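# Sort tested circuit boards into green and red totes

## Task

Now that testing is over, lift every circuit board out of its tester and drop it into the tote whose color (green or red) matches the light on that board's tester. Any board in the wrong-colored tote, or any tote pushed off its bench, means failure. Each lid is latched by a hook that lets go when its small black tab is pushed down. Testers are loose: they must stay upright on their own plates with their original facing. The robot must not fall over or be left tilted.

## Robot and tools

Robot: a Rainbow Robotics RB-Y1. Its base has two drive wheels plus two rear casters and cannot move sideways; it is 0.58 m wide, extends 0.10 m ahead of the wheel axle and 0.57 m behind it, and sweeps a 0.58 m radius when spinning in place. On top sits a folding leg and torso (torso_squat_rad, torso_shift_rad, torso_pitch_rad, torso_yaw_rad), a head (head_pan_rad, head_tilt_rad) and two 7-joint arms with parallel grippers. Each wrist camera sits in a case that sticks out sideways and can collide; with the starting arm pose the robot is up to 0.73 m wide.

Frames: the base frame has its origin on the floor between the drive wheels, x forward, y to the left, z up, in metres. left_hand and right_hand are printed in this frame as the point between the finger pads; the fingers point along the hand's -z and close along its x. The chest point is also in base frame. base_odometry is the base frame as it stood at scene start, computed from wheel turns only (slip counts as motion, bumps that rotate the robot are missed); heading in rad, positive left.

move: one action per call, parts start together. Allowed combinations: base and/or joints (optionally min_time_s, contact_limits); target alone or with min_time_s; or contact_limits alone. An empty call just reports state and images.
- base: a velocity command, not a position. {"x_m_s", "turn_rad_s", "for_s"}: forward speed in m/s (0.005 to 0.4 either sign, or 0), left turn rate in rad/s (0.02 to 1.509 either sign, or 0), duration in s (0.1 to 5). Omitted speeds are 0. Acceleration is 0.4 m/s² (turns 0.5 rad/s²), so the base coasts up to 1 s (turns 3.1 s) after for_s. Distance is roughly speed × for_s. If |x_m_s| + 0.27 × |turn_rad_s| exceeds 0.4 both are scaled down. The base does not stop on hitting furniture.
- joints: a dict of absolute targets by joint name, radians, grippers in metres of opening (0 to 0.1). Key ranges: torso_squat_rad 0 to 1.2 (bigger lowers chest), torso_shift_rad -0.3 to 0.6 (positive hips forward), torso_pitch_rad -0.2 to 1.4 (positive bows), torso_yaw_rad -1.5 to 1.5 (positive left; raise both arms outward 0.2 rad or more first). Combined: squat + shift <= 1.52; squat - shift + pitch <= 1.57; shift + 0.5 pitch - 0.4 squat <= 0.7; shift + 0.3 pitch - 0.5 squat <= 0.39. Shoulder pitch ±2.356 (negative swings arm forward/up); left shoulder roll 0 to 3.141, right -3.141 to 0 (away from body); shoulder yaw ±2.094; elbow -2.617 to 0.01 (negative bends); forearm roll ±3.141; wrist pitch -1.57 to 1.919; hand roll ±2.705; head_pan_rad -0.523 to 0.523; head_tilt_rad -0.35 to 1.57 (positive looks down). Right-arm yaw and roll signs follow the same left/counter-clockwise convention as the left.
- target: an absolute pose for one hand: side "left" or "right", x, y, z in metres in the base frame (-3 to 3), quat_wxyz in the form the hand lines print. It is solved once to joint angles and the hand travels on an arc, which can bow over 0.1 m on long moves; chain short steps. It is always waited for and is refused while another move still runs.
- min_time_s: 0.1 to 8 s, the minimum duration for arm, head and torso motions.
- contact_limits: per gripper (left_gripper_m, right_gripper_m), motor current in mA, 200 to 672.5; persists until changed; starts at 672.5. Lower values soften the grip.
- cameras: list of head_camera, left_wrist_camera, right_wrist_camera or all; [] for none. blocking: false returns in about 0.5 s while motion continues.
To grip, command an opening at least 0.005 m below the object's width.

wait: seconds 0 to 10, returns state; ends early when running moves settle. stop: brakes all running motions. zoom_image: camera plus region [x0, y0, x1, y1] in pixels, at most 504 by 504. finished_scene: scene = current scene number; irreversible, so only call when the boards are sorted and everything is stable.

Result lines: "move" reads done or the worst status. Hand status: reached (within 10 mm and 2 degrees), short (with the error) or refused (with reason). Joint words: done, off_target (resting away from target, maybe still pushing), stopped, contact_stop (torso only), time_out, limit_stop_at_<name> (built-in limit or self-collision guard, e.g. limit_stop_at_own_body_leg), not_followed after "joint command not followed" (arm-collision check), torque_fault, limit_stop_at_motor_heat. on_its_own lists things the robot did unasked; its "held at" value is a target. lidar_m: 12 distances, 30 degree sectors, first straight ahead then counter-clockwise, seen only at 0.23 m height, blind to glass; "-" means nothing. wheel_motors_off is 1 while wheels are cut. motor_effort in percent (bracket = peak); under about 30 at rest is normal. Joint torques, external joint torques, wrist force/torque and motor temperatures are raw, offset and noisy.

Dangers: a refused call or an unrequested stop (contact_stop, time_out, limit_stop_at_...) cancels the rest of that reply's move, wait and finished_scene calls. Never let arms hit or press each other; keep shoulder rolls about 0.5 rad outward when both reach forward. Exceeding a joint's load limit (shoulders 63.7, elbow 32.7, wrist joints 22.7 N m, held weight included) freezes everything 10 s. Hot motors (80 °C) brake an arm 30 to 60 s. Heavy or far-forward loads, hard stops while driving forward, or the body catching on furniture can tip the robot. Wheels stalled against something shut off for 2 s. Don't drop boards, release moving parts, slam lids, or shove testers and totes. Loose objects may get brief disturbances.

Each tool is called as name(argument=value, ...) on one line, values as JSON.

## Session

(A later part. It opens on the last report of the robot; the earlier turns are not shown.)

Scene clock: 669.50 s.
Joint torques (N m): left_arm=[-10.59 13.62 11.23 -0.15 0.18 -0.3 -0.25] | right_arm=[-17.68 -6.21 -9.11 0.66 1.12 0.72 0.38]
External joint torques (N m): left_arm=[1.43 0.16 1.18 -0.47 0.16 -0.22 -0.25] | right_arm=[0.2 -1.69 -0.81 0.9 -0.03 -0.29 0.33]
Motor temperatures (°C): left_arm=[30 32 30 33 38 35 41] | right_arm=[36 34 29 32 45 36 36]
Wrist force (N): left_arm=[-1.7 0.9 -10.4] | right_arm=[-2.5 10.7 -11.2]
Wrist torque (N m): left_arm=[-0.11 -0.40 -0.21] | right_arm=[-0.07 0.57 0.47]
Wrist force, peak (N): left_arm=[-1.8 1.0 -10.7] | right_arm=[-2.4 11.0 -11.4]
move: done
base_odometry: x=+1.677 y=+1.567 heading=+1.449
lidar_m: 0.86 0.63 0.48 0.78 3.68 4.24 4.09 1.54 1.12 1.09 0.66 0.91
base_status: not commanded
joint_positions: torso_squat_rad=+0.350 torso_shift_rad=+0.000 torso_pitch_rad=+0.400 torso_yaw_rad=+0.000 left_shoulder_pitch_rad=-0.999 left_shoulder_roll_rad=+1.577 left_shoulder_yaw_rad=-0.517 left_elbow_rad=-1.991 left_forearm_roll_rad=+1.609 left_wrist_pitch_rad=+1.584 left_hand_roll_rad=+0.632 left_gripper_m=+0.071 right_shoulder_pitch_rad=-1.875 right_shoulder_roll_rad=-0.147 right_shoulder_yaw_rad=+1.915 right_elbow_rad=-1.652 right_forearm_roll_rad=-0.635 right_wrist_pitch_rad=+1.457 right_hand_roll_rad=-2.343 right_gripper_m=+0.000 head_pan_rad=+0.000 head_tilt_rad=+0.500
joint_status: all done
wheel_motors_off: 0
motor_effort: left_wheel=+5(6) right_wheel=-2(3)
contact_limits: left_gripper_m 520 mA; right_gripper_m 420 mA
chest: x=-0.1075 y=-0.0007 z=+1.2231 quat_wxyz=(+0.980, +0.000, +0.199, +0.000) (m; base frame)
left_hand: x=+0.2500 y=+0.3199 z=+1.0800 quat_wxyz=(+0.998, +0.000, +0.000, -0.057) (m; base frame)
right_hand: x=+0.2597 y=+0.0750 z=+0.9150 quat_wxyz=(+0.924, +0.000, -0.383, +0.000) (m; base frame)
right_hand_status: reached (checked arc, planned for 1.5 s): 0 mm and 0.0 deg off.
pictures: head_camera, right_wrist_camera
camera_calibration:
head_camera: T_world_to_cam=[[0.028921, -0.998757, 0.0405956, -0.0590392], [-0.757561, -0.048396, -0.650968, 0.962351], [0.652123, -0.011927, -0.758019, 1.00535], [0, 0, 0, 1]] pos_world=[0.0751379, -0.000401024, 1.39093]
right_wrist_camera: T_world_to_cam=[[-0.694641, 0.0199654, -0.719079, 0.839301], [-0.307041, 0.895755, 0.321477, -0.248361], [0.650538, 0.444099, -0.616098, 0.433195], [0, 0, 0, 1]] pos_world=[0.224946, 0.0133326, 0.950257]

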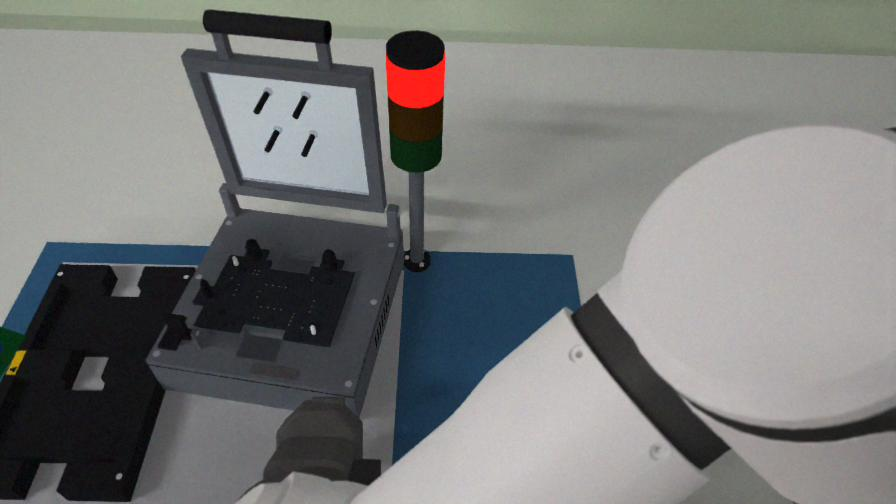

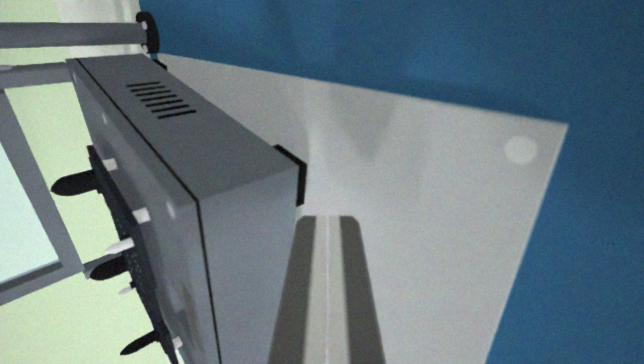

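move(target={"side":"right","x":0.265,"y":0.075,"z":0.93,"quat_wxyz":[0.924,0,-0.383,0]}, min_time_s=1, cameras=["right_wrist_camera"])

move(target={"side":"right","x":0.285,"y":0.075,"z":0.93,"quat_wxyz":[0.924,0,-0.383,0]}, min_time_s=1, cameras=["head_camera","right_wrist_camera"])

Scene clock: 677.40 s.
Joint torques (N m): left_arm=[-10.78 13.63 10.9 -0.12 0.25 -0.31 -0.25] | right_arm=[-18.1 -6.43 -9.21 -0.63 0.6 1.2 0.41]
External joint torques (N m): left_arm=[1.24 0.17 0.85 -0.44 0.23 -0.24 -0.25] | right_arm=[0.04 -1.43 -0.73 -0.53 -0.57 0.2 0.37]
Motor temperatures (°C): left_arm=[30 32 30 33 38 35 41] | right_arm=[36 34 29 32 45 36 36]
Wrist force (N): left_arm=[-1.6 1.0 -10.2] | right_arm=[-2.5 10.5 -11.1]
Wrist torque (N m): left_arm=[-0.12 -0.38 -0.20] | right_arm=[-0.06 0.56 0.49]
Wrist force, peak (N): left_arm=[-1.8 1.2 -10.6] | right_arm=[-2.6 11.0 -11.5]
move: done
base_odometry: x=+1.677 y=+1.567 heading=+1.449
lidar_m: 0.86 0.62 0.48 0.77 3.68 4.25 4.08 1.53 1.13 1.08 0.66 0.90
base_status: not commanded
joint_positions: torso_squat_rad=+0.350 torso_shift_rad=+0.000 torso_pitch_rad=+0.400 torso_yaw_rad=+0.000 left_shoulder_pitch_rad=-0.999 left_shoulder_roll_rad=+1.577 left_shoulder_yaw_rad=-0.517 left_elbow_rad=-1.991 left_forearm_roll_rad=+1.609 left_wrist_pitch_rad=+1.584 left_hand_roll_rad=+0.632 left_gripper_m=+0.071 right_shoulder_pitch_rad=-1.906 right_shoulder_roll_rad=-0.173 right_shoulder_yaw_rad=+1.889 right_elbow_rad=-1.681 right_forearm_roll_rad=-0.657 right_wrist_pitch_rad=+1.463 right_hand_roll_rad=-2.324 right_gripper_m=+0.000 head_pan_rad=+0.000 head_tilt_rad=+0.500
joint_status: all done
wheel_motors_off: 0
motor_effort: left_wheel=+4(6) right_wheel=-4(4)
contact_limits: left_gripper_m 520 mA; right_gripper_m 420 mA
chest: x=-0.1075 y=-0.0007 z=+1.2231 quat_wxyz=(+0.980, +0.000, +0.199, +0.000) (m; base frame)
left_hand: x=+0.2500 y=+0.3199 z=+1.0800 quat_wxyz=(+0.998, +0.000, +0.000, -0.057) (m; base frame)
right_hand: x=+0.2650 y=+0.0755 z=+0.9295 quat_wxyz=(+0.924, +0.000, -0.383, +0.000) (m; base frame)
right_hand_status: reached (checked arc, planned for 1.0 s): 1 mm and 0.1 deg off.
pictures: right_wrist_camera
camera_calibration:
right_wrist_camera: T_world_to_cam=[[-0.69377, 0.0200076, -0.719919, 0.853898], [-0.3077, 0.895553, 0.321412, -0.251644], [0.651156, 0.444505, -0.615151, 0.437359], [0, 0, 0, 1]] pos_world=[0.230189, 0.0138679, 0.96466]

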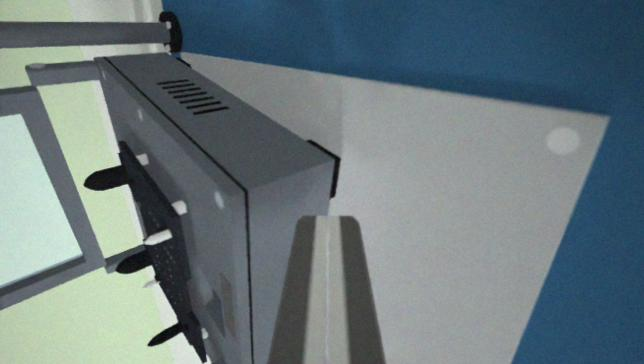

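Scene clock: 678.73 s.
Joint torques (N m): left_arm=[-10.74 13.75 11.04 -0.17 0.25 -0.3 -0.1] | right_arm=[-18.52 -6.47 -9.38 1.01 0.68 0.61 0.37]
External joint torques (N m): left_arm=[1.27 0.29 0.99 -0.49 0.22 -0.23 -0.1] | right_arm=[0.34 -1.18 -0.9 0.76 -0.52 -0.33 0.33]
Motor temperatures (°C): left_arm=[30 32 30 33 38 35 41] | right_arm=[36 34 29 32 45 36 36]
Wrist force (N): left_arm=[-1.8 1.0 -10.0] | right_arm=[-2.3 10.6 -11.2]
Wrist torque (N m): left_arm=[-0.11 -0.39 -0.19] | right_arm=[-0.05 0.60 0.50]
Wrist force, peak (N): left_arm=[-1.9 1.2 -10.6] | right_arm=[-2.6 10.8 -11.5]
move: done
base_odometry: x=+1.677 y=+1.567 heading=+1.449
lidar_m: 0.86 0.63 0.48 0.78 3.68 4.24 4.08 1.54 1.13 1.09 0.66 0.90
base_status: not commanded
joint_positions: torso_squat_rad=+0.350 torso_shift_rad=+0.000 torso_pitch_rad=+0.400 torso_yaw_rad=+0.000 left_shoulder_pitch_rad=-0.999 left_shoulder_roll_rad=+1.577 left_shoulder_yaw_rad=-0.517 left_elbow_rad=-1.991 left_forearm_roll_rad=+1.609 left_wrist_pitch_rad=+1.584 left_hand_roll_rad=+0.632 left_gripper_m=+0.071 right_shoulder_pitch_rad=-1.909 right_shoulder_roll_rad=-0.195 right_shoulder_yaw_rad=+1.887 right_elbow_rad=-1.631 right_forearm_roll_rad=-0.661 right_wrist_pitch_rad=+1.408 right_hand_roll_rad=-2.279 right_gripper_m=+0.000 head_pan_rad=+0.000 head_tilt_rad=+0.500
joint_status: all done
wheel_motors_off: 0
motor_effort: left_wheel=+4(6) right_wheel=-2(4)
contact_limits: left_gripper_m 520 mA; right_gripper_m 420 mA
chest: x=-0.1075 y=-0.0007 z=+1.2231 quat_wxyz=(+0.980, +0.000, +0.199, +0.000) (m; base frame)
left_hand: x=+0.2500 y=+0.3199 z=+1.0800 quat_wxyz=(+0.998, +0.000, +0.000, -0.057) (m; base frame)
right_hand: x=+0.2848 y=+0.0751 z=+0.9299 quat_wxyz=(+0.924, +0.000, -0.383, +0.000) (m; base frame)
right_hand_status: reached (checked arc, planned for 1.0 s): 0 mm and 0.0 deg off.
pictures: head_camera, right_wrist_camera
camera_calibration:
head_camera: T_world_to_cam=[[0.028921, -0.998757, 0.0405954, -0.0590391], [-0.757561, -0.0483959, -0.650967, 0.962351], [0.652123, -0.0119269, -0.758019, 1.00535], [0, 0, 0, 1]] pos_world=[0.0751379, -0.000401252, 1.39093]
right_wrist_camera: T_world_to_cam=[[-0.69461, 0.0198691, -0.719112, 0.867482], [-0.307015, 0.895826, 0.321306, -0.245372], [0.650584, 0.44396, -0.616149, 0.426062], [0, 0, 0, 1]] pos_world=[0.25004, 0.0134203, 0.965174]

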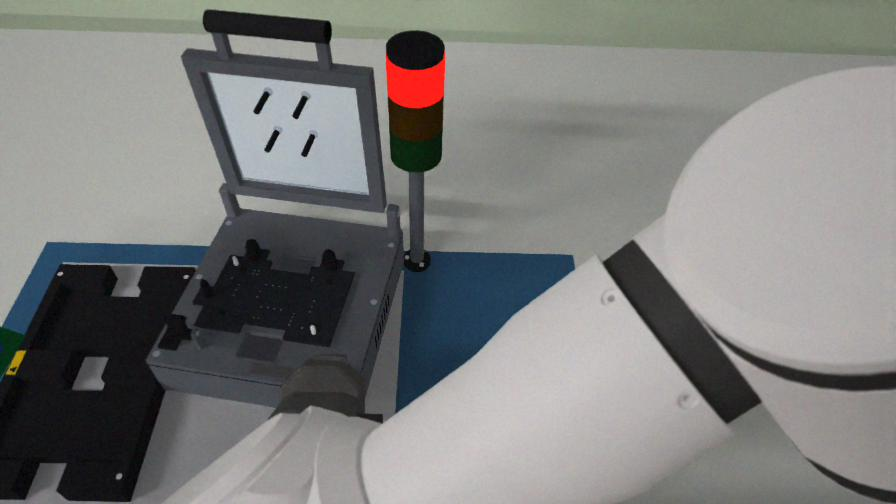

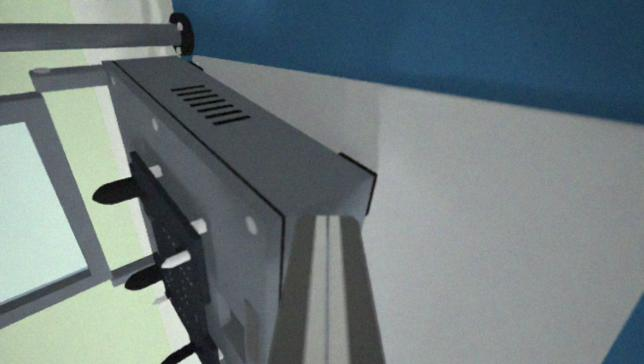

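Now aligned with the face. Keep pushing.

move(target={"side":"right","x":0.31,"y":0.072,"z":0.93,"quat_wxyz":[0.924,0,-0.383,0]}, min_time_s=1.5, cameras=["head_camera","right_wrist_camera"])

Scene clock: 685.10 s.
Joint torques (N m): left_arm=[-10.95 13.65 11 -0.07 0.28 -0.26 -0.18] | right_arm=[-20.53 -13.09 -6.74 7.1 3.46 1.61 0.56]
External joint torques (N m): left_arm=[1.07 0.19 0.95 -0.39 0.26 -0.18 -0.18] | right_arm=[-0.84 -7.5 1.71 6.46 2.23 0.73 0.52]
Motor temperatures (°C): left_arm=[30 32 30 33 38 35 41] | right_arm=[36 34 29 32 45 36 36]
Wrist force (N): left_arm=[-1.8 0.9 -10.5] | right_arm=[-13.7 8.1 4.8]
Wrist torque (N m): left_arm=[-0.11 -0.40 -0.20] | right_arm=[-0.26 0.82 0.37]
Wrist force, peak (N): left_arm=[-1.8 0.9 -10.6] | right_arm=[-14.3 8.3 7.3]
move: done
base_odometry: x=+1.677 y=+1.567 heading=+1.449
lidar_m: 0.86 0.63 0.48 0.77 3.69 4.24 4.09 1.53 1.13 1.08 0.66 0.90
base_status: not commanded
joint_positions: torso_squat_rad=+0.350 torso_shift_rad=+0.000 torso_pitch_rad=+0.400 torso_yaw_rad=+0.000 left_shoulder_pitch_rad=-0.999 left_shoulder_roll_rad=+1.577 left_shoulder_yaw_rad=-0.517 left_elbow_rad=-1.991 left_forearm_roll_rad=+1.609 left_wrist_pitch_rad=+1.584 left_hand_roll_rad=+0.632 left_gripper_m=+0.071 right_shoulder_pitch_rad=-1.908 right_shoulder_roll_rad=-0.220 right_shoulder_yaw_rad=+1.887 right_elbow_rad=-1.570 right_forearm_roll_rad=-0.663 right_wrist_pitch_rad=+1.338 right_hand_roll_rad=-2.224 right_gripper_m=+0.000 head_pan_rad=+0.000 head_tilt_rad=+0.500
joint_status: all done
wheel_motors_off: 0
motor_effort: left_wheel=+5(6) right_wheel=-3(4)
contact_limits: left_gripper_m 520 mA; right_gripper_m 420 mA
chest: x=-0.1078 y=-0.0007 z=+1.2231 quat_wxyz=(+0.980, +0.000, +0.198, +0.000) (m; base frame)
left_hand: x=+0.2498 y=+0.3199 z=+1.0802 quat_wxyz=(+0.998, +0.000, +0.000, -0.057) (m; base frame)
right_hand: x=+0.3082 y=+0.0729 z=+0.9297 quat_wxyz=(+0.924, +0.001, -0.382, +0.001) (m; base frame)
right_hand_status: reached (checked arc, planned for 1.5 s): 2 mm and 0.2 deg off.
pictures: head_camera, right_wrist_camera
camera_calibration:
head_camera: T_world_to_cam=[[0.0289101, -0.998757, 0.0406008, -0.0590418], [-0.757327, -0.0483954, -0.651241, 0.962525], [0.652396, -0.0119206, -0.757784, 1.00529], [0, 0, 0, 1]] pos_world=[0.0748072, -0.00040298, 1.39102]
right_wrist_camera: T_world_to_cam=[[-0.696177, 0.018833, -0.717623, 0.882845], [-0.308308, 0.894923, 0.322581, -0.236882], [0.648292, 0.445823, -0.617219, 0.413198], [0, 0, 0, 1]] pos_world=[0.273711, 0.0111514, 0.964997]

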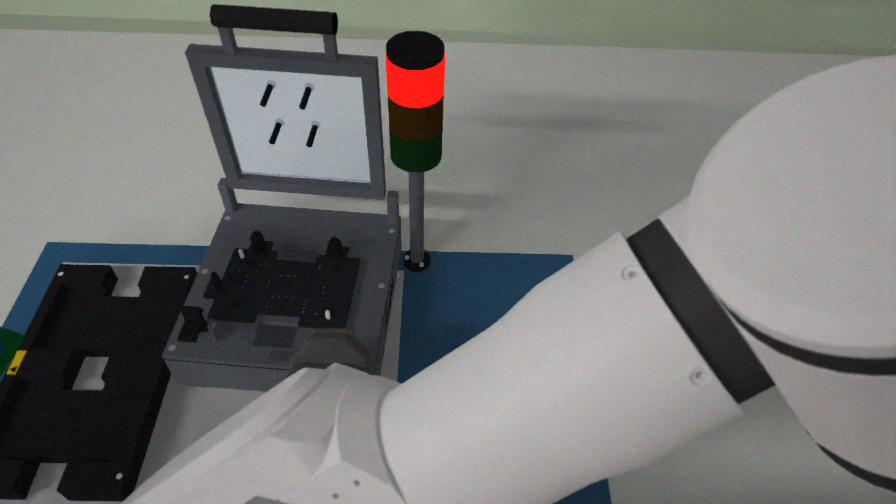

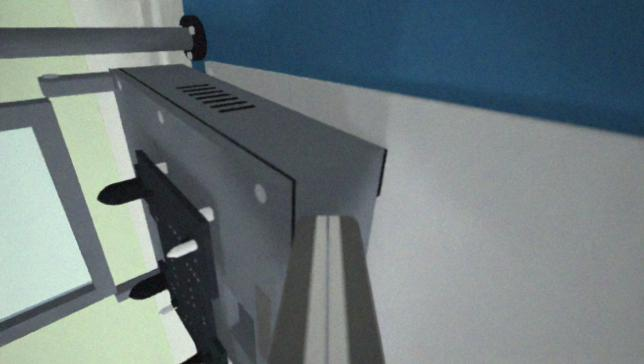

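move(target={"side":"right","x":0.318,"y":0.072,"z":0.93,"quat_wxyz":[0.924,0,-0.383,0]}, min_time_s=1, cameras=[])

move(target={"side":"right","x":0.23,"y":0.05,"z":0.99,"quat_wxyz":[0.924,0,-0.383,0]}, min_time_s=1.5, cameras=[])

move(target={"side":"right","x":0.2,"y":-0.2,"z":1.02,"quat_wxyz":[0.985,0.158,-0.028,-0.055]}, min_time_s=1.5, cameras=["head_camera"])

Scene clock: 693.17 s.
Joint torques (N m): left_arm=[-10.85 13.69 11 -0.17 0.23 -0.26 -0.18] | right_arm=[-22.19 -12.98 -8.06 7.28 3.74 1.48 0.54]
External joint torques (N m): left_arm=[1.16 0.23 0.95 -0.49 0.21 -0.19 -0.18] | right_arm=[-2.23 -7.29 0.36 6.49 2.51 0.62 0.5]
Motor temperatures (°C): left_arm=[30 32 30 33 38 35 41] | right_arm=[36 34 29 32 45 36 36]
Wrist force (N): left_arm=[-1.6 1.1 -10.3] | right_arm=[-14.9 6.7 3.3]
Wrist torque (N m): left_arm=[-0.13 -0.36 -0.20] | right_arm=[-0.26 0.82 0.36]
Wrist force, peak (N): left_arm=[-1.6 1.1 -10.8] | right_arm=[-15.1 7.3 9.6]
move: done
base_odometry: x=+1.677 y=+1.567 heading=+1.449
lidar_m: 0.86 0.64 0.48 0.78 3.68 4.24 4.09 1.54 1.13 1.09 0.66 0.89
base_status: not commanded
joint_positions: torso_squat_rad=+0.350 torso_shift_rad=+0.000 torso_pitch_rad=+0.400 torso_yaw_rad=+0.000 left_shoulder_pitch_rad=-0.999 left_shoulder_roll_rad=+1.577 left_shoulder_yaw_rad=-0.517 left_elbow_rad=-1.991 left_forearm_roll_rad=+1.609 left_wrist_pitch_rad=+1.584 left_hand_roll_rad=+0.632 left_gripper_m=+0.071 right_shoulder_pitch_rad=-1.907 right_shoulder_roll_rad=-0.225 right_shoulder_yaw_rad=+1.887 right_elbow_rad=-1.545 right_forearm_roll_rad=-0.666 right_wrist_pitch_rad=+1.315 right_hand_roll_rad=-2.205 right_gripper_m=+0.000 head_pan_rad=+0.000 head_tilt_rad=+0.500
joint_status: all done
wheel_motors_off: 0
motor_effort: left_wheel=+5(6) right_wheel=-2(3)
contact_limits: left_gripper_m 520 mA; right_gripper_m 420 mA
chest: x=-0.1078 y=-0.0007 z=+1.2231 quat_wxyz=(+0.980, +0.000, +0.198, +0.000) (m; base frame)
left_hand: x=+0.2498 y=+0.3199 z=+1.0802 quat_wxyz=(+0.998, +0.000, +0.000, -0.057) (m; base frame)
right_hand: x=+0.3162 y=+0.0724 z=+0.9296 quat_wxyz=(+0.924, +0.001, -0.382, +0.001) (m; base frame)
right_hand_status: reached (checked arc, planned for 1.0 s): 2 mm and 0.2 deg off.
pictures: none
No camera images: "cameras" was empty.

Scene clock: 695.00 s.
Joint torques (N m): left_arm=[-10.88 13.66 11.11 -0.08 0.24 -0.28 -0.18] | right_arm=[-16.6 -7.41 -9.38 -0.5 0.49 1.07 -0.11]
External joint torques (N m): left_arm=[1.14 0.19 1.06 -0.4 0.22 -0.21 -0.18] | right_arm=[0.52 -1.32 -0.69 -0.14 -0.6 -0.02 -0.15]
Motor temperatures (°C): left_arm=[30 32 30 33 38 35 41] | right_arm=[36 34 29 32 45 36 36]
Wrist force (N): left_arm=[-1.6 1.0 -10.4] | right_arm=[-2.3 11.0 -11.1]
Wrist torque (N m): left_arm=[-0.13 -0.39 -0.19] | right_arm=[-0.11 0.59 0.48]
Wrist force, peak (N): left_arm=[-1.6 1.1 -10.7] | right_arm=[-13.7 11.8 -4.5]
move: done
base_odometry: x=+1.677 y=+1.567 heading=+1.449
lidar_m: 0.86 0.64 0.47 0.78 3.69 4.24 4.09 1.54 1.13 1.09 0.66 0.90
base_status: not commanded
joint_positions: torso_squat_rad=+0.350 torso_shift_rad=+0.000 torso_pitch_rad=+0.400 torso_yaw_rad=+0.000 left_shoulder_pitch_rad=-0.999 left_shoulder_roll_rad=+1.577 left_shoulder_yaw_rad=-0.517 left_elbow_rad=-1.991 left_forearm_roll_rad=+1.609 left_wrist_pitch_rad=+1.584 left_hand_roll_rad=+0.632 left_gripper_m=+0.071 right_shoulder_pitch_rad=-2.037 right_shoulder_roll_rad=-0.280 right_shoulder_yaw_rad=+1.815 right_elbow_rad=-2.003 right_forearm_roll_rad=-0.763 right_wrist_pitch_rad=+1.622 right_hand_roll_rad=-2.420 right_gripper_m=+0.000 head_pan_rad=+0.000 head_tilt_rad=+0.500
joint_status: all done
wheel_motors_off: 0
motor_effort: left_wheel=+6(7) right_wheel=-1(4)
contact_limits: left_gripper_m 520 mA; right_gripper_m 420 mA
chest: x=-0.1076 y=-0.0007 z=+1.2231 quat_wxyz=(+0.980, +0.000, +0.199, +0.000) (m; base frame)
left_hand: x=+0.2500 y=+0.3199 z=+1.0801 quat_wxyz=(+0.998, +0.000, +0.000, -0.057) (m; base frame)
right_hand: x=+0.2308 y=+0.0503 z=+0.9893 quat_wxyz=(+0.924, +0.000, -0.383, +0.001) (m; base frame)
right_hand_status: reached (checked arc, planned for 1.5 s): 1 mm and 0.1 deg off.
pictures: none
No camera images: "cameras" was empty.

Scene clock: 697.07 s.
Joint torques (N m): left_arm=[-11.13 13.49 10.94 0.05 0.27 -0.12 -0.22] | right_arm=[-10.06 -2.77 -7.24 0.19 0.15 -0.48 -0.47]
External joint torques (N m): left_arm=[0.88 0.03 0.89 -0.27 0.25 -0.05 -0.22] | right_arm=[1.84 0.87 1.28 -0.09 0.07 0.16 -0.48]
Motor temperatures (°C): left_arm=[30 32 30 33 38 35 41] | right_arm=[36 34 29 32 45 36 36]
Wrist force (N): left_arm=[-1.4 1.2 -10.3] | right_arm=[1.9 8.7 -12.5]
Wrist torque (N m): left_arm=[-0.16 -0.37 -0.21] | right_arm=[0.05 0.81 0.54]
Wrist force, peak (N): left_arm=[-1.8 1.1 -10.6] | right_arm=[0.4 12.1 -12.5]
move: done
base_odometry: x=+1.677 y=+1.567 heading=+1.449
lidar_m: 0.86 0.64 0.47 0.78 3.68 4.24 4.09 1.54 1.13 1.08 0.67 0.90
base_status: not commanded
joint_positions: torso_squat_rad=+0.350 torso_shift_rad=+0.000 torso_pitch_rad=+0.400 torso_yaw_rad=+0.000 left_shoulder_pitch_rad=-0.999 left_shoulder_roll_rad=+1.577 left_shoulder_yaw_rad=-0.517 left_elbow_rad=-1.991 left_forearm_roll_rad=+1.609 left_wrist_pitch_rad=+1.584 left_hand_roll_rad=+0.632 left_gripper_m=+0.071 right_shoulder_pitch_rad=-2.019 right_shoulder_roll_rad=-1.662 right_shoulder_yaw_rad=+1.947 right_elbow_rad=-2.321 right_forearm_roll_rad=-1.619 right_wrist_pitch_rad=+0.728 right_hand_roll_rad=-1.155 right_gripper_m=+0.000 head_pan_rad=+0.000 head_tilt_rad=+0.500
joint_status: all done
wheel_motors_off: 0
motor_effort: left_wheel=+2(6) right_wheel=-3(4)
contact_limits: left_gripper_m 520 mA; right_gripper_m 420 mA
chest: x=-0.1076 y=-0.0008 z=+1.2231 quat_wxyz=(+0.980, +0.000, +0.199, +0.000) (m; base frame)
left_hand: x=+0.2500 y=+0.3199 z=+1.0801 quat_wxyz=(+0.998, +0.000, +0.000, -0.057) (m; base frame)
right_hand: x=+0.2002 y=-0.1996 z=+1.0204 quat_wxyz=(+0.985, +0.158, -0.031, -0.056) (m; base frame)
right_hand_status: reached (checked arc, planned for 1.7 s): 1 mm and 0.3 deg off.
pictures: head_camera
camera_calibration:
head_camera: T_world_to_cam=[[0.0289003, -0.998759, 0.0405586, -0.0590203], [-0.757483, -0.0483576, -0.651062, 0.962438], [0.652215, -0.0119066, -0.75794, 1.0053], [0, 0, 0, 1]] pos_world=[0.0750625, -0.000436141, 1.39096]

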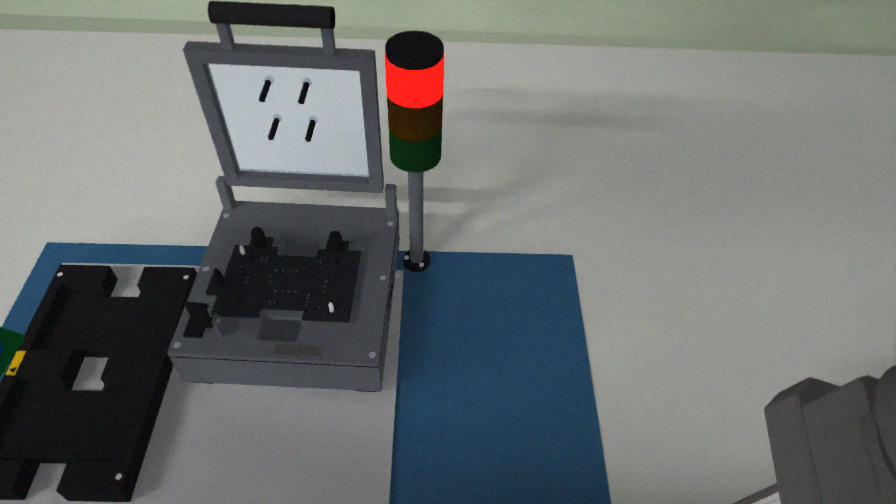

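move(target={"side":"right","x":0.42,"y":0.135,"z":1.03,"quat_wxyz":[0.972,0.085,-0.215,-0.019]}, min_time_s=2.5, cameras=["head_camera","right_wrist_camera"])

zoom_image(camera="head_camera", region=[150, 160, 430, 400])

Scene clock: 731.20 s.
Joint torques (N m): left_arm=[-10.78 13.25 10.77 0.28 0.24 -0.09 -0.22] | right_arm=[-23.6 -8.69 -7.18 3.75 0.74 -0.47 -0.31]
External joint torques (N m): left_arm=[1.23 -0.21 0.72 -0.04 0.22 -0.02 -0.22] | right_arm=[1.46 0.5 -0.55 0.47 -0.06 0.13 -0.33]
Motor temperatures (°C): left_arm=[29 32 30 33 38 35 41] | right_arm=[36 34 29 32 45 36 36]
Wrist force (N): left_arm=[-1.5 1.2 -10.3] | right_arm=[-0.7 9.9 -12.4]
Wrist torque (N m): left_arm=[-0.14 -0.35 -0.21] | right_arm=[-0.03 0.66 0.51]
Wrist force, peak (N): left_arm=[-1.5 1.1 -10.8] | right_arm=[-33.5 -6.6 4.5]
move: done
base_odometry: x=+1.677 y=+1.567 heading=+1.449
lidar_m: 0.86 0.63 0.48 0.79 3.68 4.23 4.09 1.54 1.12 1.09 0.67 0.90
base_status: not commanded
joint_positions: torso_squat_rad=+0.350 torso_shift_rad=+0.000 torso_pitch_rad=+0.400 torso_yaw_rad=+0.000 left_shoulder_pitch_rad=-0.999 left_shoulder_roll_rad=+1.577 left_shoulder_yaw_rad=-0.517 left_elbow_rad=-1.991 left_forearm_roll_rad=+1.609 left_wrist_pitch_rad=+1.584 left_hand_roll_rad=+0.632 left_gripper_m=+0.071 right_shoulder_pitch_rad=-2.074 right_shoulder_roll_rad=-0.189 right_shoulder_yaw_rad=+1.631 right_elbow_rad=-0.800 right_forearm_roll_rad=-1.502 right_wrist_pitch_rad=+0.980 right_hand_roll_rad=-1.267 right_gripper_m=+0.000 head_pan_rad=+0.000 head_tilt_rad=+0.500
joint_status: all done
wheel_motors_off: 0
motor_effort: left_wheel=+3(8) right_wheel=-3(9)
contact_limits: left_gripper_m 520 mA; right_gripper_m 420 mA
chest: x=-0.1076 y=-0.0007 z=+1.2231 quat_wxyz=(+0.980, +0.000, +0.199, +0.000) (m; base frame)
left_hand: x=+0.2500 y=+0.3199 z=+1.0801 quat_wxyz=(+0.998, +0.000, +0.000, -0.057) (m; base frame)
right_hand: x=+0.4197 y=+0.1349 z=+1.0300 quat_wxyz=(+0.972, +0.086, -0.216, -0.019) (m; base frame)
right_hand_status: reached (checked arc, planned for 2.5 s): 0 mm and 0.1 deg off.
pictures: head_camera, right_wrist_camera
camera_calibration:
head_camera: T_world_to_cam=[[0.0289196, -0.998758, 0.0405757, -0.0590214], [-0.75748, -0.0483834, -0.651063, 0.962442], [0.652218, -0.0119068, -0.757938, 1.0053], [0, 0, 0, 1]] pos_world=[0.0750631, -0.0004119, 1.39096]
right_wrist_camera: T_world_to_cam=[[-0.898517, 0.0966934, -0.428157, 0.807558], [-0.178485, 0.810666, 0.557641, -0.575615], [0.401012, 0.577469, -0.711139, 0.557927], [0, 0, 0, 1]] pos_world=[0.39913, 0.0663612, 1.06351]

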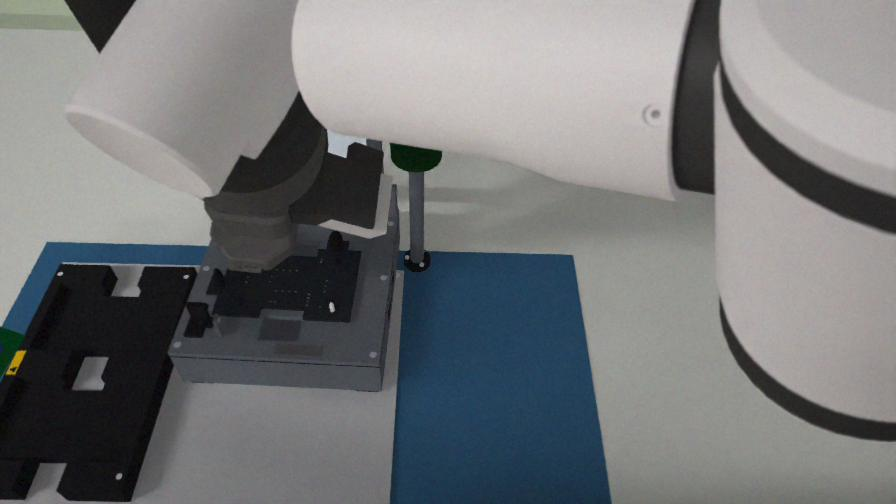

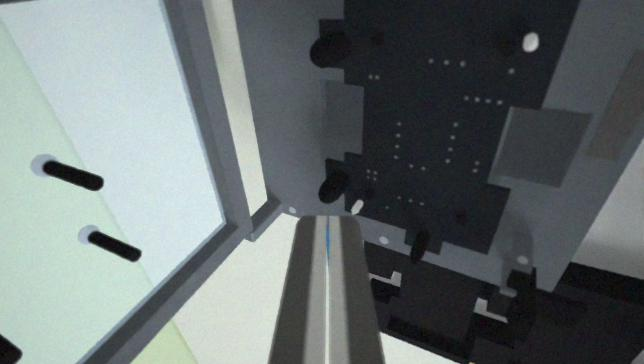

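Scaled by 1.800 from the camera's 896x504 image, which has a finer 1280x720 frame.

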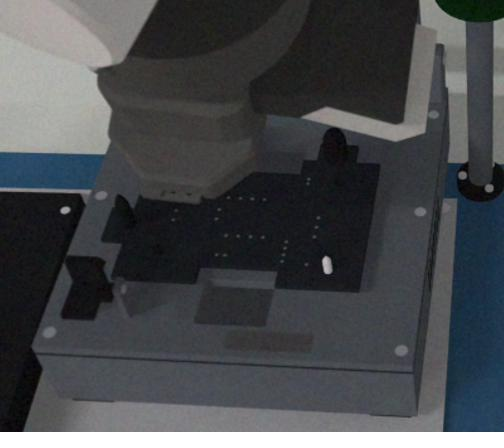

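move(target={"side":"right","x":0.464,"y":0.135,"z":0.99,"quat_wxyz":[0.972,0.085,-0.215,-0.019]}, min_time_s=1.5, cameras=["head_camera","right_wrist_camera"])

Scene clock: 743.57 s.
Joint torques (N m): left_arm=[-11.15 13.4 10.78 0.27 0.19 -0.19 -0.22] | right_arm=[-23.66 -8.71 -7.17 3.73 0.63 -0.35 -0.22]
External joint torques (N m): left_arm=[0.87 -0.06 0.73 -0.05 0.17 -0.12 -0.22] | right_arm=[1.4 0.47 -0.54 0.46 -0.17 0.26 -0.24]
Motor temperatures (°C): left_arm=[29 32 30 33 38 35 41] | right_arm=[36 34 29 32 45 36 36]
Wrist force (N): left_arm=[-1.6 1.5 -10.4] | right_arm=[-0.5 9.8 -12.4]
Wrist torque (N m): left_arm=[-0.17 -0.38 -0.21] | right_arm=[-0.02 0.70 0.50]
Wrist force, peak (N): left_arm=[-1.4 1.2 -10.8] | right_arm=[-0.4 10.0 -12.4]
move: refused
base_odometry: x=+1.677 y=+1.567 heading=+1.449
lidar_m: 0.86 0.63 0.48 0.78 3.69 4.24 4.09 1.53 1.13 1.08 0.66 0.90
base_status: not commanded
joint_positions: torso_squat_rad=+0.350 torso_shift_rad=+0.000 torso_pitch_rad=+0.400 torso_yaw_rad=+0.000 left_shoulder_pitch_rad=-0.999 left_shoulder_roll_rad=+1.577 left_shoulder_yaw_rad=-0.517 left_elbow_rad=-1.991 left_forearm_roll_rad=+1.609 left_wrist_pitch_rad=+1.584 left_hand_roll_rad=+0.632 left_gripper_m=+0.071 right_shoulder_pitch_rad=-2.074 right_shoulder_roll_rad=-0.189 right_shoulder_yaw_rad=+1.631 right_elbow_rad=-0.800 right_forearm_roll_rad=-1.502 right_wrist_pitch_rad=+0.980 right_hand_roll_rad=-1.267 right_gripper_m=+0.000 head_pan_rad=+0.000 head_tilt_rad=+0.500
joint_status: not commanded
wheel_motors_off: 0
motor_effort: left_wheel=+2(4) right_wheel=-3(4)
contact_limits: left_gripper_m 520 mA; right_gripper_m 420 mA
chest: x=-0.1076 y=-0.0007 z=+1.2231 quat_wxyz=(+0.980, +0.000, +0.199, +0.000) (m; base frame)
left_hand: x=+0.2500 y=+0.3199 z=+1.0801 quat_wxyz=(+0.998, +0.000, +0.000, -0.057) (m; base frame)
right_hand: x=+0.4197 y=+0.1349 z=+1.0300 quat_wxyz=(+0.972, +0.086, -0.216, -0.019) (m; base frame)
right_hand_status: refused: the posture found for that pose stands 7 mm from the chest (limit 10 mm). Nothing moved. The solve starts from where the arm stands: from another posture it may find a clear one.
pictures: head_camera, right_wrist_camera
camera_calibration:
head_camera: T_world_to_cam=[[0.0289197, -0.998758, 0.0405757, -0.0590213], [-0.75748, -0.0483836, -0.651063, 0.962442], [0.652218, -0.0119067, -0.757938, 1.0053], [0, 0, 0, 1]] pos_world=[0.0750627, -0.000411849, 1.39096]
right_wrist_camera: T_world_to_cam=[[-0.898517, 0.0966935, -0.428157, 0.807558], [-0.178485, 0.810666, 0.557641, -0.575615], [0.401013, 0.577469, -0.711139, 0.557926], [0, 0, 0, 1]] pos_world=[0.39913, 0.0663613, 1.06351]

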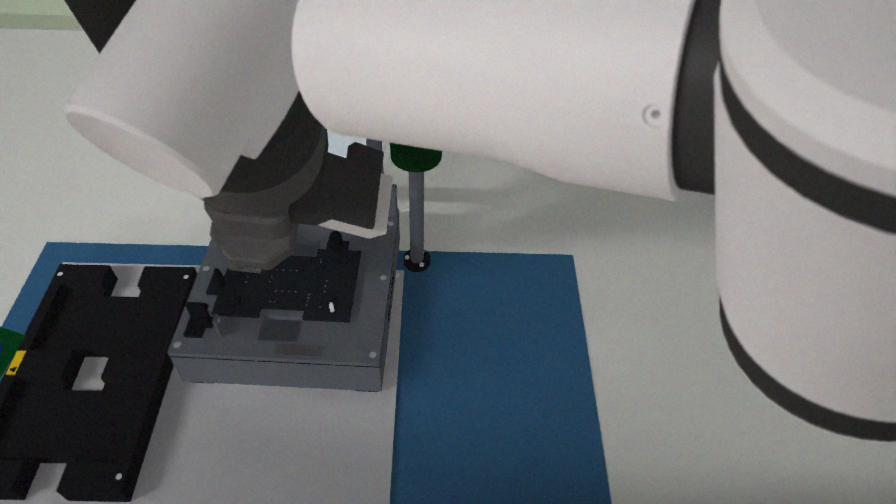

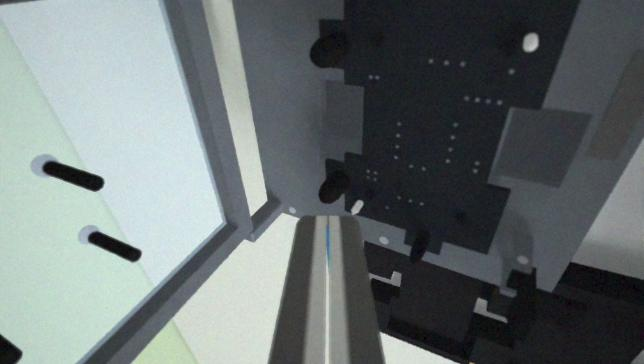

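move(target={"side":"right","x":0.464,"y":0.118,"z":0.99,"quat_wxyz":[0.943,0.253,-0.209,-0.056]}, min_time_s=2, cameras=["right_wrist_camera"])

Scene clock: 767.33 s.
Joint torques (N m): left_arm=[-10.91 13.39 10.84 0.19 0.18 -0.15 -0.23] | right_arm=[-22.61 -8.77 -8.41 2.16 -0.06 -1.54 0.29]
External joint torques (N m): left_arm=[1.1 -0.07 0.79 -0.13 0.16 -0.08 -0.23] | right_arm=[3.65 -1.18 -1.01 0.58 -0.4 -0.26 0.26]
Motor temperatures (°C): left_arm=[29 32 30 33 38 35 41] | right_arm=[36 34 29 32 45 36 36]
Wrist force (N): left_arm=[-1.7 1.0 -10.4] | right_arm=[-0.5 7.6 -11.6]
Wrist torque (N m): left_arm=[-0.15 -0.39 -0.19] | right_arm=[0.10 0.68 0.49]
Wrist force, peak (N): left_arm=[-1.7 1.2 -10.8] | right_arm=[-0.5 10.0 -12.4]
move: done
base_odometry: x=+1.677 y=+1.567 heading=+1.449
lidar_m: 0.86 0.63 0.48 0.78 3.68 4.24 4.08 1.54 1.13 1.08 0.65 0.90
base_status: not commanded
joint_positions: torso_squat_rad=+0.350 torso_shift_rad=+0.000 torso_pitch_rad=+0.400 torso_yaw_rad=+0.000 left_shoulder_pitch_rad=-0.999 left_shoulder_roll_rad=+1.577 left_shoulder_yaw_rad=-0.517 left_elbow_rad=-1.991 left_forearm_roll_rad=+1.609 left_wrist_pitch_rad=+1.584 left_hand_roll_rad=+0.632 left_gripper_m=+0.071 right_shoulder_pitch_rad=-1.845 right_shoulder_roll_rad=-0.325 right_shoulder_yaw_rad=+1.550 right_elbow_rad=-0.784 right_forearm_roll_rad=-1.575 right_wrist_pitch_rad=+0.588 right_hand_roll_rad=-1.093 right_gripper_m=+0.000 head_pan_rad=+0.000 head_tilt_rad=+0.500
joint_status: all done
wheel_motors_off: 0
motor_effort: left_wheel=+3(4) right_wheel=-2(5)
contact_limits: left_gripper_m 520 mA; right_gripper_m 420 mA
chest: x=-0.1076 y=-0.0007 z=+1.2231 quat_wxyz=(+0.980, +0.000, +0.199, +0.000) (m; base frame)
left_hand: x=+0.2500 y=+0.3199 z=+1.0801 quat_wxyz=(+0.998, +0.000, +0.000, -0.057) (m; base frame)
right_hand: x=+0.4638 y=+0.1178 z=+0.9904 quat_wxyz=(+0.942, +0.253, -0.212, -0.057) (m; base frame)
right_hand_status: reached (checked arc, planned for 2.0 s): 0 mm and 0.4 deg off.
pictures: right_wrist_camera
camera_calibration:
right_wrist_camera: T_world_to_cam=[[-0.896168, 0.239628, -0.373445, 0.759695], [-0.180302, 0.572354, 0.799939, -0.742859], [0.40543, 0.784212, -0.46972, 0.256481], [0, 0, 0, 1]] pos_world=[0.442891, 0.0419988, 0.99842]

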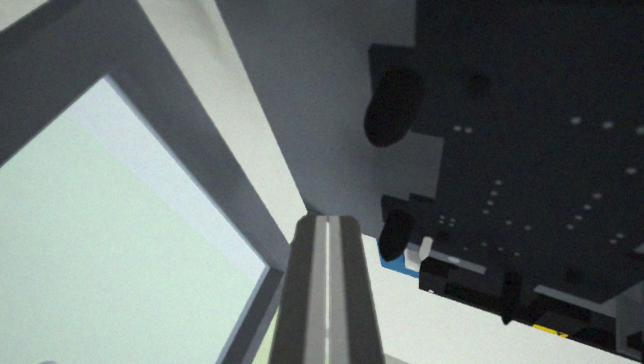

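move(target={"side":"right","x":0.466,"y":0.122,"z":0.943,"quat_wxyz":[0.943,0.253,-0.209,-0.056]}, min_time_s=2, cameras=["head_camera","right_wrist_camera"])

Scene clock: 794.60 s.
Joint torques (N m): left_arm=[-10.96 13.33 10.75 0.13 0.22 -0.12 -0.24] | right_arm=[-6.65 1.03 -0.92 -0.44 -0.24 2.16 0.15]
External joint torques (N m): left_arm=[1.06 -0.13 0.69 -0.2 0.2 -0.05 -0.24] | right_arm=[19.23 7.34 3.78 -1.28 -0.39 3.46 0.13]
Motor temperatures (°C): left_arm=[29 32 30 33 38 35 41] | right_arm=[37 34 29 32 45 36 36]
Wrist force (N): left_arm=[-1.9 1.2 -10.5] | right_arm=[8.9 19.0 19.9]
Wrist torque (N m): left_arm=[-0.16 -0.41 -0.19] | right_arm=[0.19 0.51 0.51]
Wrist force, peak (N): left_arm=[-1.7 1.2 -10.7] | right_arm=[23.5 18.0 20.5]
move: done
base_odometry: x=+1.677 y=+1.567 heading=+1.449
lidar_m: 0.86 0.63 0.48 0.78 3.69 4.24 4.09 1.55 1.13 1.08 0.66 0.89
base_status: not commanded
joint_positions: torso_squat_rad=+0.350 torso_shift_rad=-0.001 torso_pitch_rad=+0.398 torso_yaw_rad=+0.000 left_shoulder_pitch_rad=-0.999 left_shoulder_roll_rad=+1.577 left_shoulder_yaw_rad=-0.517 left_elbow_rad=-1.991 left_forearm_roll_rad=+1.609 left_wrist_pitch_rad=+1.584 left_hand_roll_rad=+0.632 left_gripper_m=+0.071 right_shoulder_pitch_rad=-1.747 right_shoulder_roll_rad=-0.147 right_shoulder_yaw_rad=+1.481 right_elbow_rad=-0.460 right_forearm_roll_rad=-1.683 right_wrist_pitch_rad=+0.550 right_hand_roll_rad=-0.812 right_gripper_m=+0.000 head_pan_rad=+0.000 head_tilt_rad=+0.500
joint_status: all done
wheel_motors_off: 0
motor_effort: left_wheel=+3(4) right_wheel=-3(4)
contact_limits: left_gripper_m 520 mA; right_gripper_m 420 mA
chest: x=-0.1083 y=-0.0009 z=+1.2232 quat_wxyz=(+0.980, +0.001, +0.198, +0.000) (m; base frame)
left_hand: x=+0.2495 y=+0.3198 z=+1.0808 quat_wxyz=(+0.998, +0.001, +0.000, -0.057) (m; base frame)
right_hand: x=+0.4671 y=+0.1217 z=+0.9469 quat_wxyz=(+0.941, +0.255, -0.215, -0.057) (m; base frame)
right_hand_status: reached (checked arc, planned for 2.0 s): 4 mm and 0.8 deg off.
pictures: head_camera, right_wrist_camera
camera_calibration:
head_camera: T_world_to_cam=[[0.0287465, -0.998773, 0.0403315, -0.0589083], [-0.75658, -0.0481094, -0.652129, 0.963362], [0.653269, -0.0117676, -0.757035, 1.00489], [0, 0, 0, 1]] pos_world=[0.0740919, -0.000664239, 1.39135]
right_wrist_camera: T_world_to_cam=[[-0.893421, 0.241663, -0.378679, 0.748926], [-0.185203, 0.569845, 0.80061, -0.707716], [0.409267, 0.785414, -0.464355, 0.224578], [0, 0, 0, 1]] pos_world=[0.446123, 0.0459141, 0.954492]

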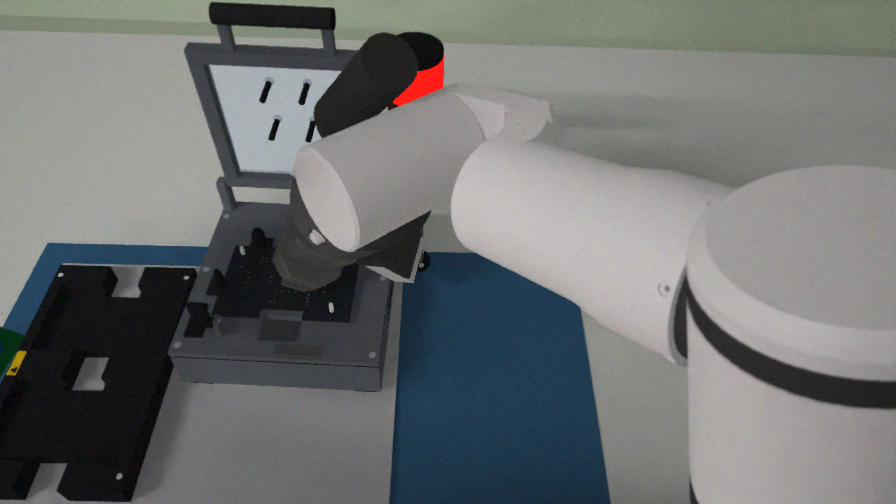

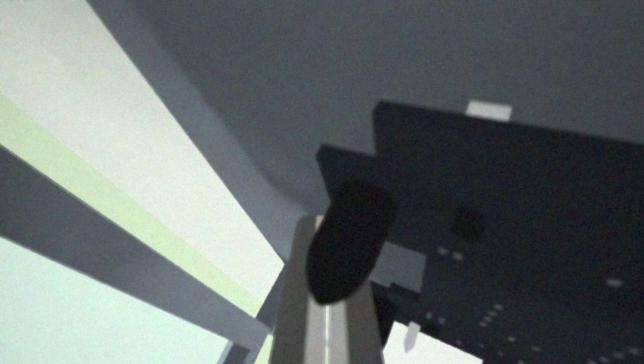

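move(target={"side":"right","x":0.448,"y":0.122,"z":0.945,"quat_wxyz":[0.943,0.253,-0.209,-0.056]}, min_time_s=2, cameras=["head_camera","right_wrist_camera"])

move(target={"side":"right","x":0.436,"y":0.122,"z":0.945,"quat_wxyz":[0.943,0.253,-0.209,-0.056]}, min_time_s=2, cameras=["head_camera","right_wrist_camera"])

Scene clock: 805.20 s.
Joint torques (N m): left_arm=[-11.37 13.1 10.62 0.33 0.22 -0.13 -0.24] | right_arm=[-21 -5.5 -4.23 -0.31 -0.24 -0.06 -0.27]
External joint torques (N m): left_arm=[0.64 -0.36 0.57 0.01 0.19 -0.06 -0.24] | right_arm=[4.66 1.13 2.55 -1.65 -0.53 1.21 -0.29]
Motor temperatures (°C): left_arm=[29 32 30 33 38 35 41] | right_arm=[36 34 29 32 45 36 36]
Wrist force (N): left_arm=[-1.7 0.9 -10.3] | right_arm=[4.6 10.0 -11.9]
Wrist torque (N m): left_arm=[-0.12 -0.38 -0.20] | right_arm=[0.17 0.65 0.51]
Wrist force, peak (N): left_arm=[-1.8 1.0 -10.8] | right_arm=[-5.3 28.9 13.0]
move: done
base_odometry: x=+1.677 y=+1.567 heading=+1.449
lidar_m: 0.86 0.63 0.47 0.77 3.69 4.23 4.09 1.54 1.13 1.09 0.65 0.89
base_status: not commanded
joint_positions: torso_squat_rad=+0.350 torso_shift_rad=+0.000 torso_pitch_rad=+0.400 torso_yaw_rad=+0.000 left_shoulder_pitch_rad=-0.999 left_shoulder_roll_rad=+1.577 left_shoulder_yaw_rad=-0.516 left_elbow_rad=-1.991 left_forearm_roll_rad=+1.609 left_wrist_pitch_rad=+1.584 left_hand_roll_rad=+0.632 left_gripper_m=+0.071 right_shoulder_pitch_rad=-1.768 right_shoulder_roll_rad=-0.259 right_shoulder_yaw_rad=+1.580 right_elbow_rad=-0.720 right_forearm_roll_rad=-1.564 right_wrist_pitch_rad=+0.520 right_hand_roll_rad=-1.073 right_gripper_m=+0.000 head_pan_rad=+0.000 head_tilt_rad=+0.500
joint_status: all done
wheel_motors_off: 0
motor_effort: left_wheel=+1(6) right_wheel=-3(5)
contact_limits: left_gripper_m 520 mA; right_gripper_m 420 mA
chest: x=-0.1076 y=-0.0008 z=+1.2231 quat_wxyz=(+0.980, +0.000, +0.199, +0.000) (m; base frame)
left_hand: x=+0.2500 y=+0.3199 z=+1.0802 quat_wxyz=(+0.998, +0.000, +0.000, -0.057) (m; base frame)
right_hand: x=+0.4486 y=+0.1225 z=+0.9447 quat_wxyz=(+0.944, +0.254, -0.205, -0.054) (m; base frame)
right_hand_status: reached (checked arc, planned for 2.0 s): 1 mm and 0.6 deg off.
pictures: head_camera, right_wrist_camera
camera_calibration:
head_camera: T_world_to_cam=[[0.028911, -0.99876, 0.0405293, -0.0589792], [-0.757406, -0.048348, -0.651152, 0.962569], [0.652304, -0.0118717, -0.757864, 1.00523], [0, 0, 0, 1]] pos_world=[0.0750479, -0.000434084, 1.39099]
right_wrist_camera: T_world_to_cam=[[-0.903092, 0.231787, -0.361524, 0.720697], [-0.175227, 0.569684, 0.802967, -0.716532], [0.392071, 0.788502, -0.473862, 0.24694], [0, 0, 0, 1]] pos_world=[0.428482, 0.0464363, 0.952916]

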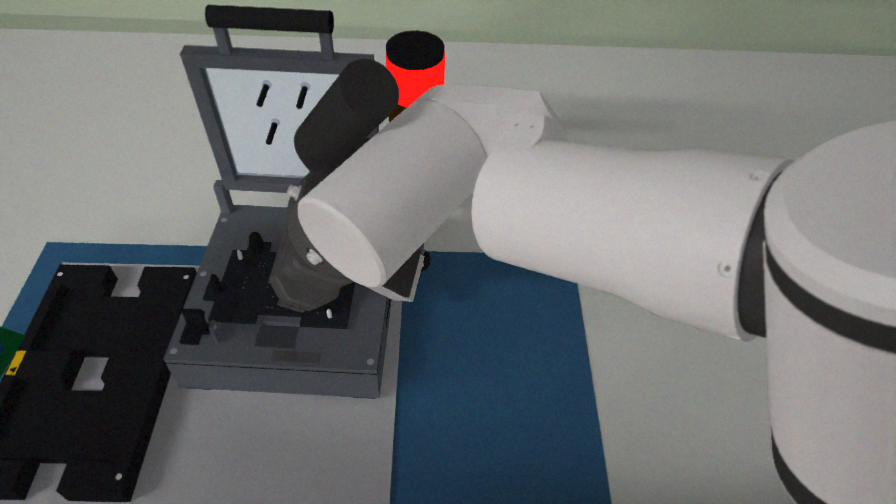

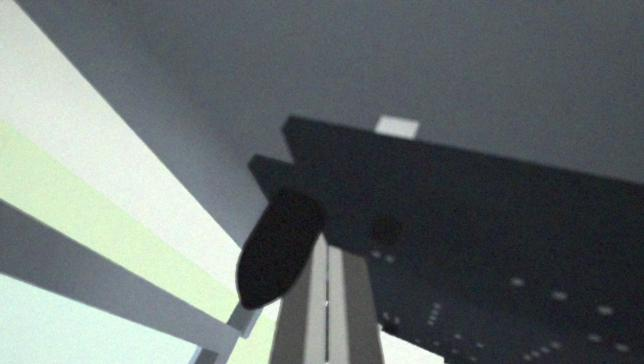

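Scene clock: 807.53 s.
Joint torques (N m): left_arm=[-11.07 13.16 10.6 0.14 0.18 -0.09 -0.24] | right_arm=[-15.78 -2.21 -2.9 -4.04 -1.4 1.89 -0.43]
External joint torques (N m): left_arm=[0.94 -0.3 0.55 -0.18 0.16 -0.02 -0.24] | right_arm=[9.62 4.64 4.8 -5.7 -1.79 3.1 -0.45]
Motor temperatures (°C): left_arm=[29 32 30 33 38 35 41] | right_arm=[36 34 29 32 45 36 36]
Wrist force (N): left_arm=[-1.6 0.9 -10.6] | right_arm=[16.9 15.0 -17.1]
Wrist torque (N m): left_arm=[-0.10 -0.38 -0.19] | right_arm=[0.23 0.49 0.60]
Wrist force, peak (N): left_arm=[-1.9 1.1 -10.7] | right_arm=[25.6 14.2 -19.0]
move: done
base_odometry: x=+1.677 y=+1.567 heading=+1.449
lidar_m: 0.85 0.63 0.49 0.78 3.69 4.23 4.09 1.53 1.12 1.08 0.67 0.90
base_status: not commanded
joint_positions: torso_squat_rad=+0.350 torso_shift_rad=+0.000 torso_pitch_rad=+0.400 torso_yaw_rad=+0.000 left_shoulder_pitch_rad=-0.999 left_shoulder_roll_rad=+1.577 left_shoulder_yaw_rad=-0.516 left_elbow_rad=-1.991 left_forearm_roll_rad=+1.609 left_wrist_pitch_rad=+1.584 left_hand_roll_rad=+0.632 left_gripper_m=+0.071 right_shoulder_pitch_rad=-1.794 right_shoulder_roll_rad=-0.315 right_shoulder_yaw_rad=+1.640 right_elbow_rad=-0.864 right_forearm_roll_rad=-1.458 right_wrist_pitch_rad=+0.495 right_hand_roll_rad=-1.261 right_gripper_m=+0.000 head_pan_rad=+0.000 head_tilt_rad=+0.500
joint_status: all done
wheel_motors_off: 0
motor_effort: left_wheel=+1(4) right_wheel=-5(6)
contact_limits: left_gripper_m 520 mA; right_gripper_m 420 mA
chest: x=-0.1075 y=-0.0008 z=+1.2231 quat_wxyz=(+0.980, +0.001, +0.199, +0.000) (m; base frame)
left_hand: x=+0.2501 y=+0.3199 z=+1.0802 quat_wxyz=(+0.998, +0.000, +0.000, -0.057) (m; base frame)
right_hand: x=+0.4375 y=+0.1220 z=+0.9466 quat_wxyz=(+0.943, +0.254, -0.207, -0.055) (m; base frame)
right_hand_status: reached (checked arc, planned for 2.0 s): 2 mm and 0.3 deg off.
pictures: head_camera, right_wrist_camera
camera_calibration:
head_camera: T_world_to_cam=[[0.0289149, -0.998761, 0.040503, -0.0589611], [-0.757469, -0.0483328, -0.65108, 0.962528], [0.652231, -0.0118539, -0.757928, 1.00524], [0, 0, 0, 1]] pos_world=[0.0751438, -0.000450449, 1.39097]
right_wrist_camera: T_world_to_cam=[[-0.901176, 0.233747, -0.365026, 0.713714], [-0.17741, 0.569458, 0.802648, -0.718446], [0.395483, 0.788086, -0.471713, 0.249072], [0, 0, 0, 1]] pos_world=[0.417219, 0.0460062, 0.954674]

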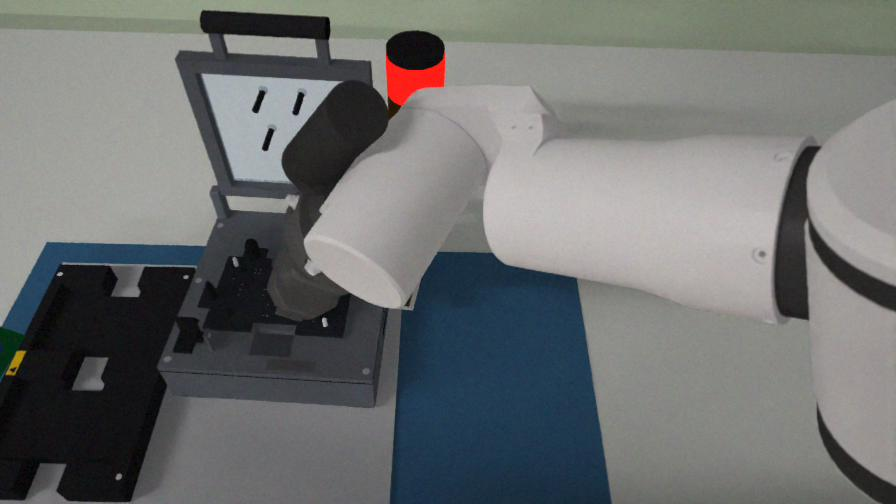

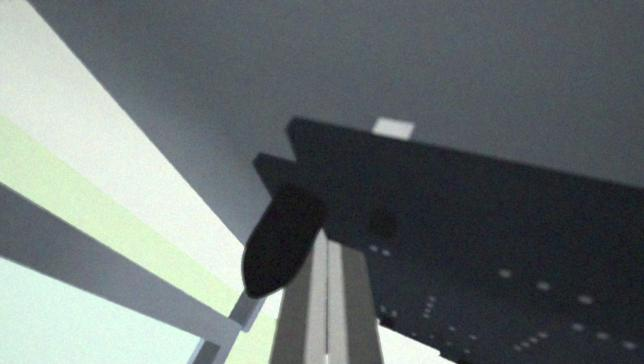

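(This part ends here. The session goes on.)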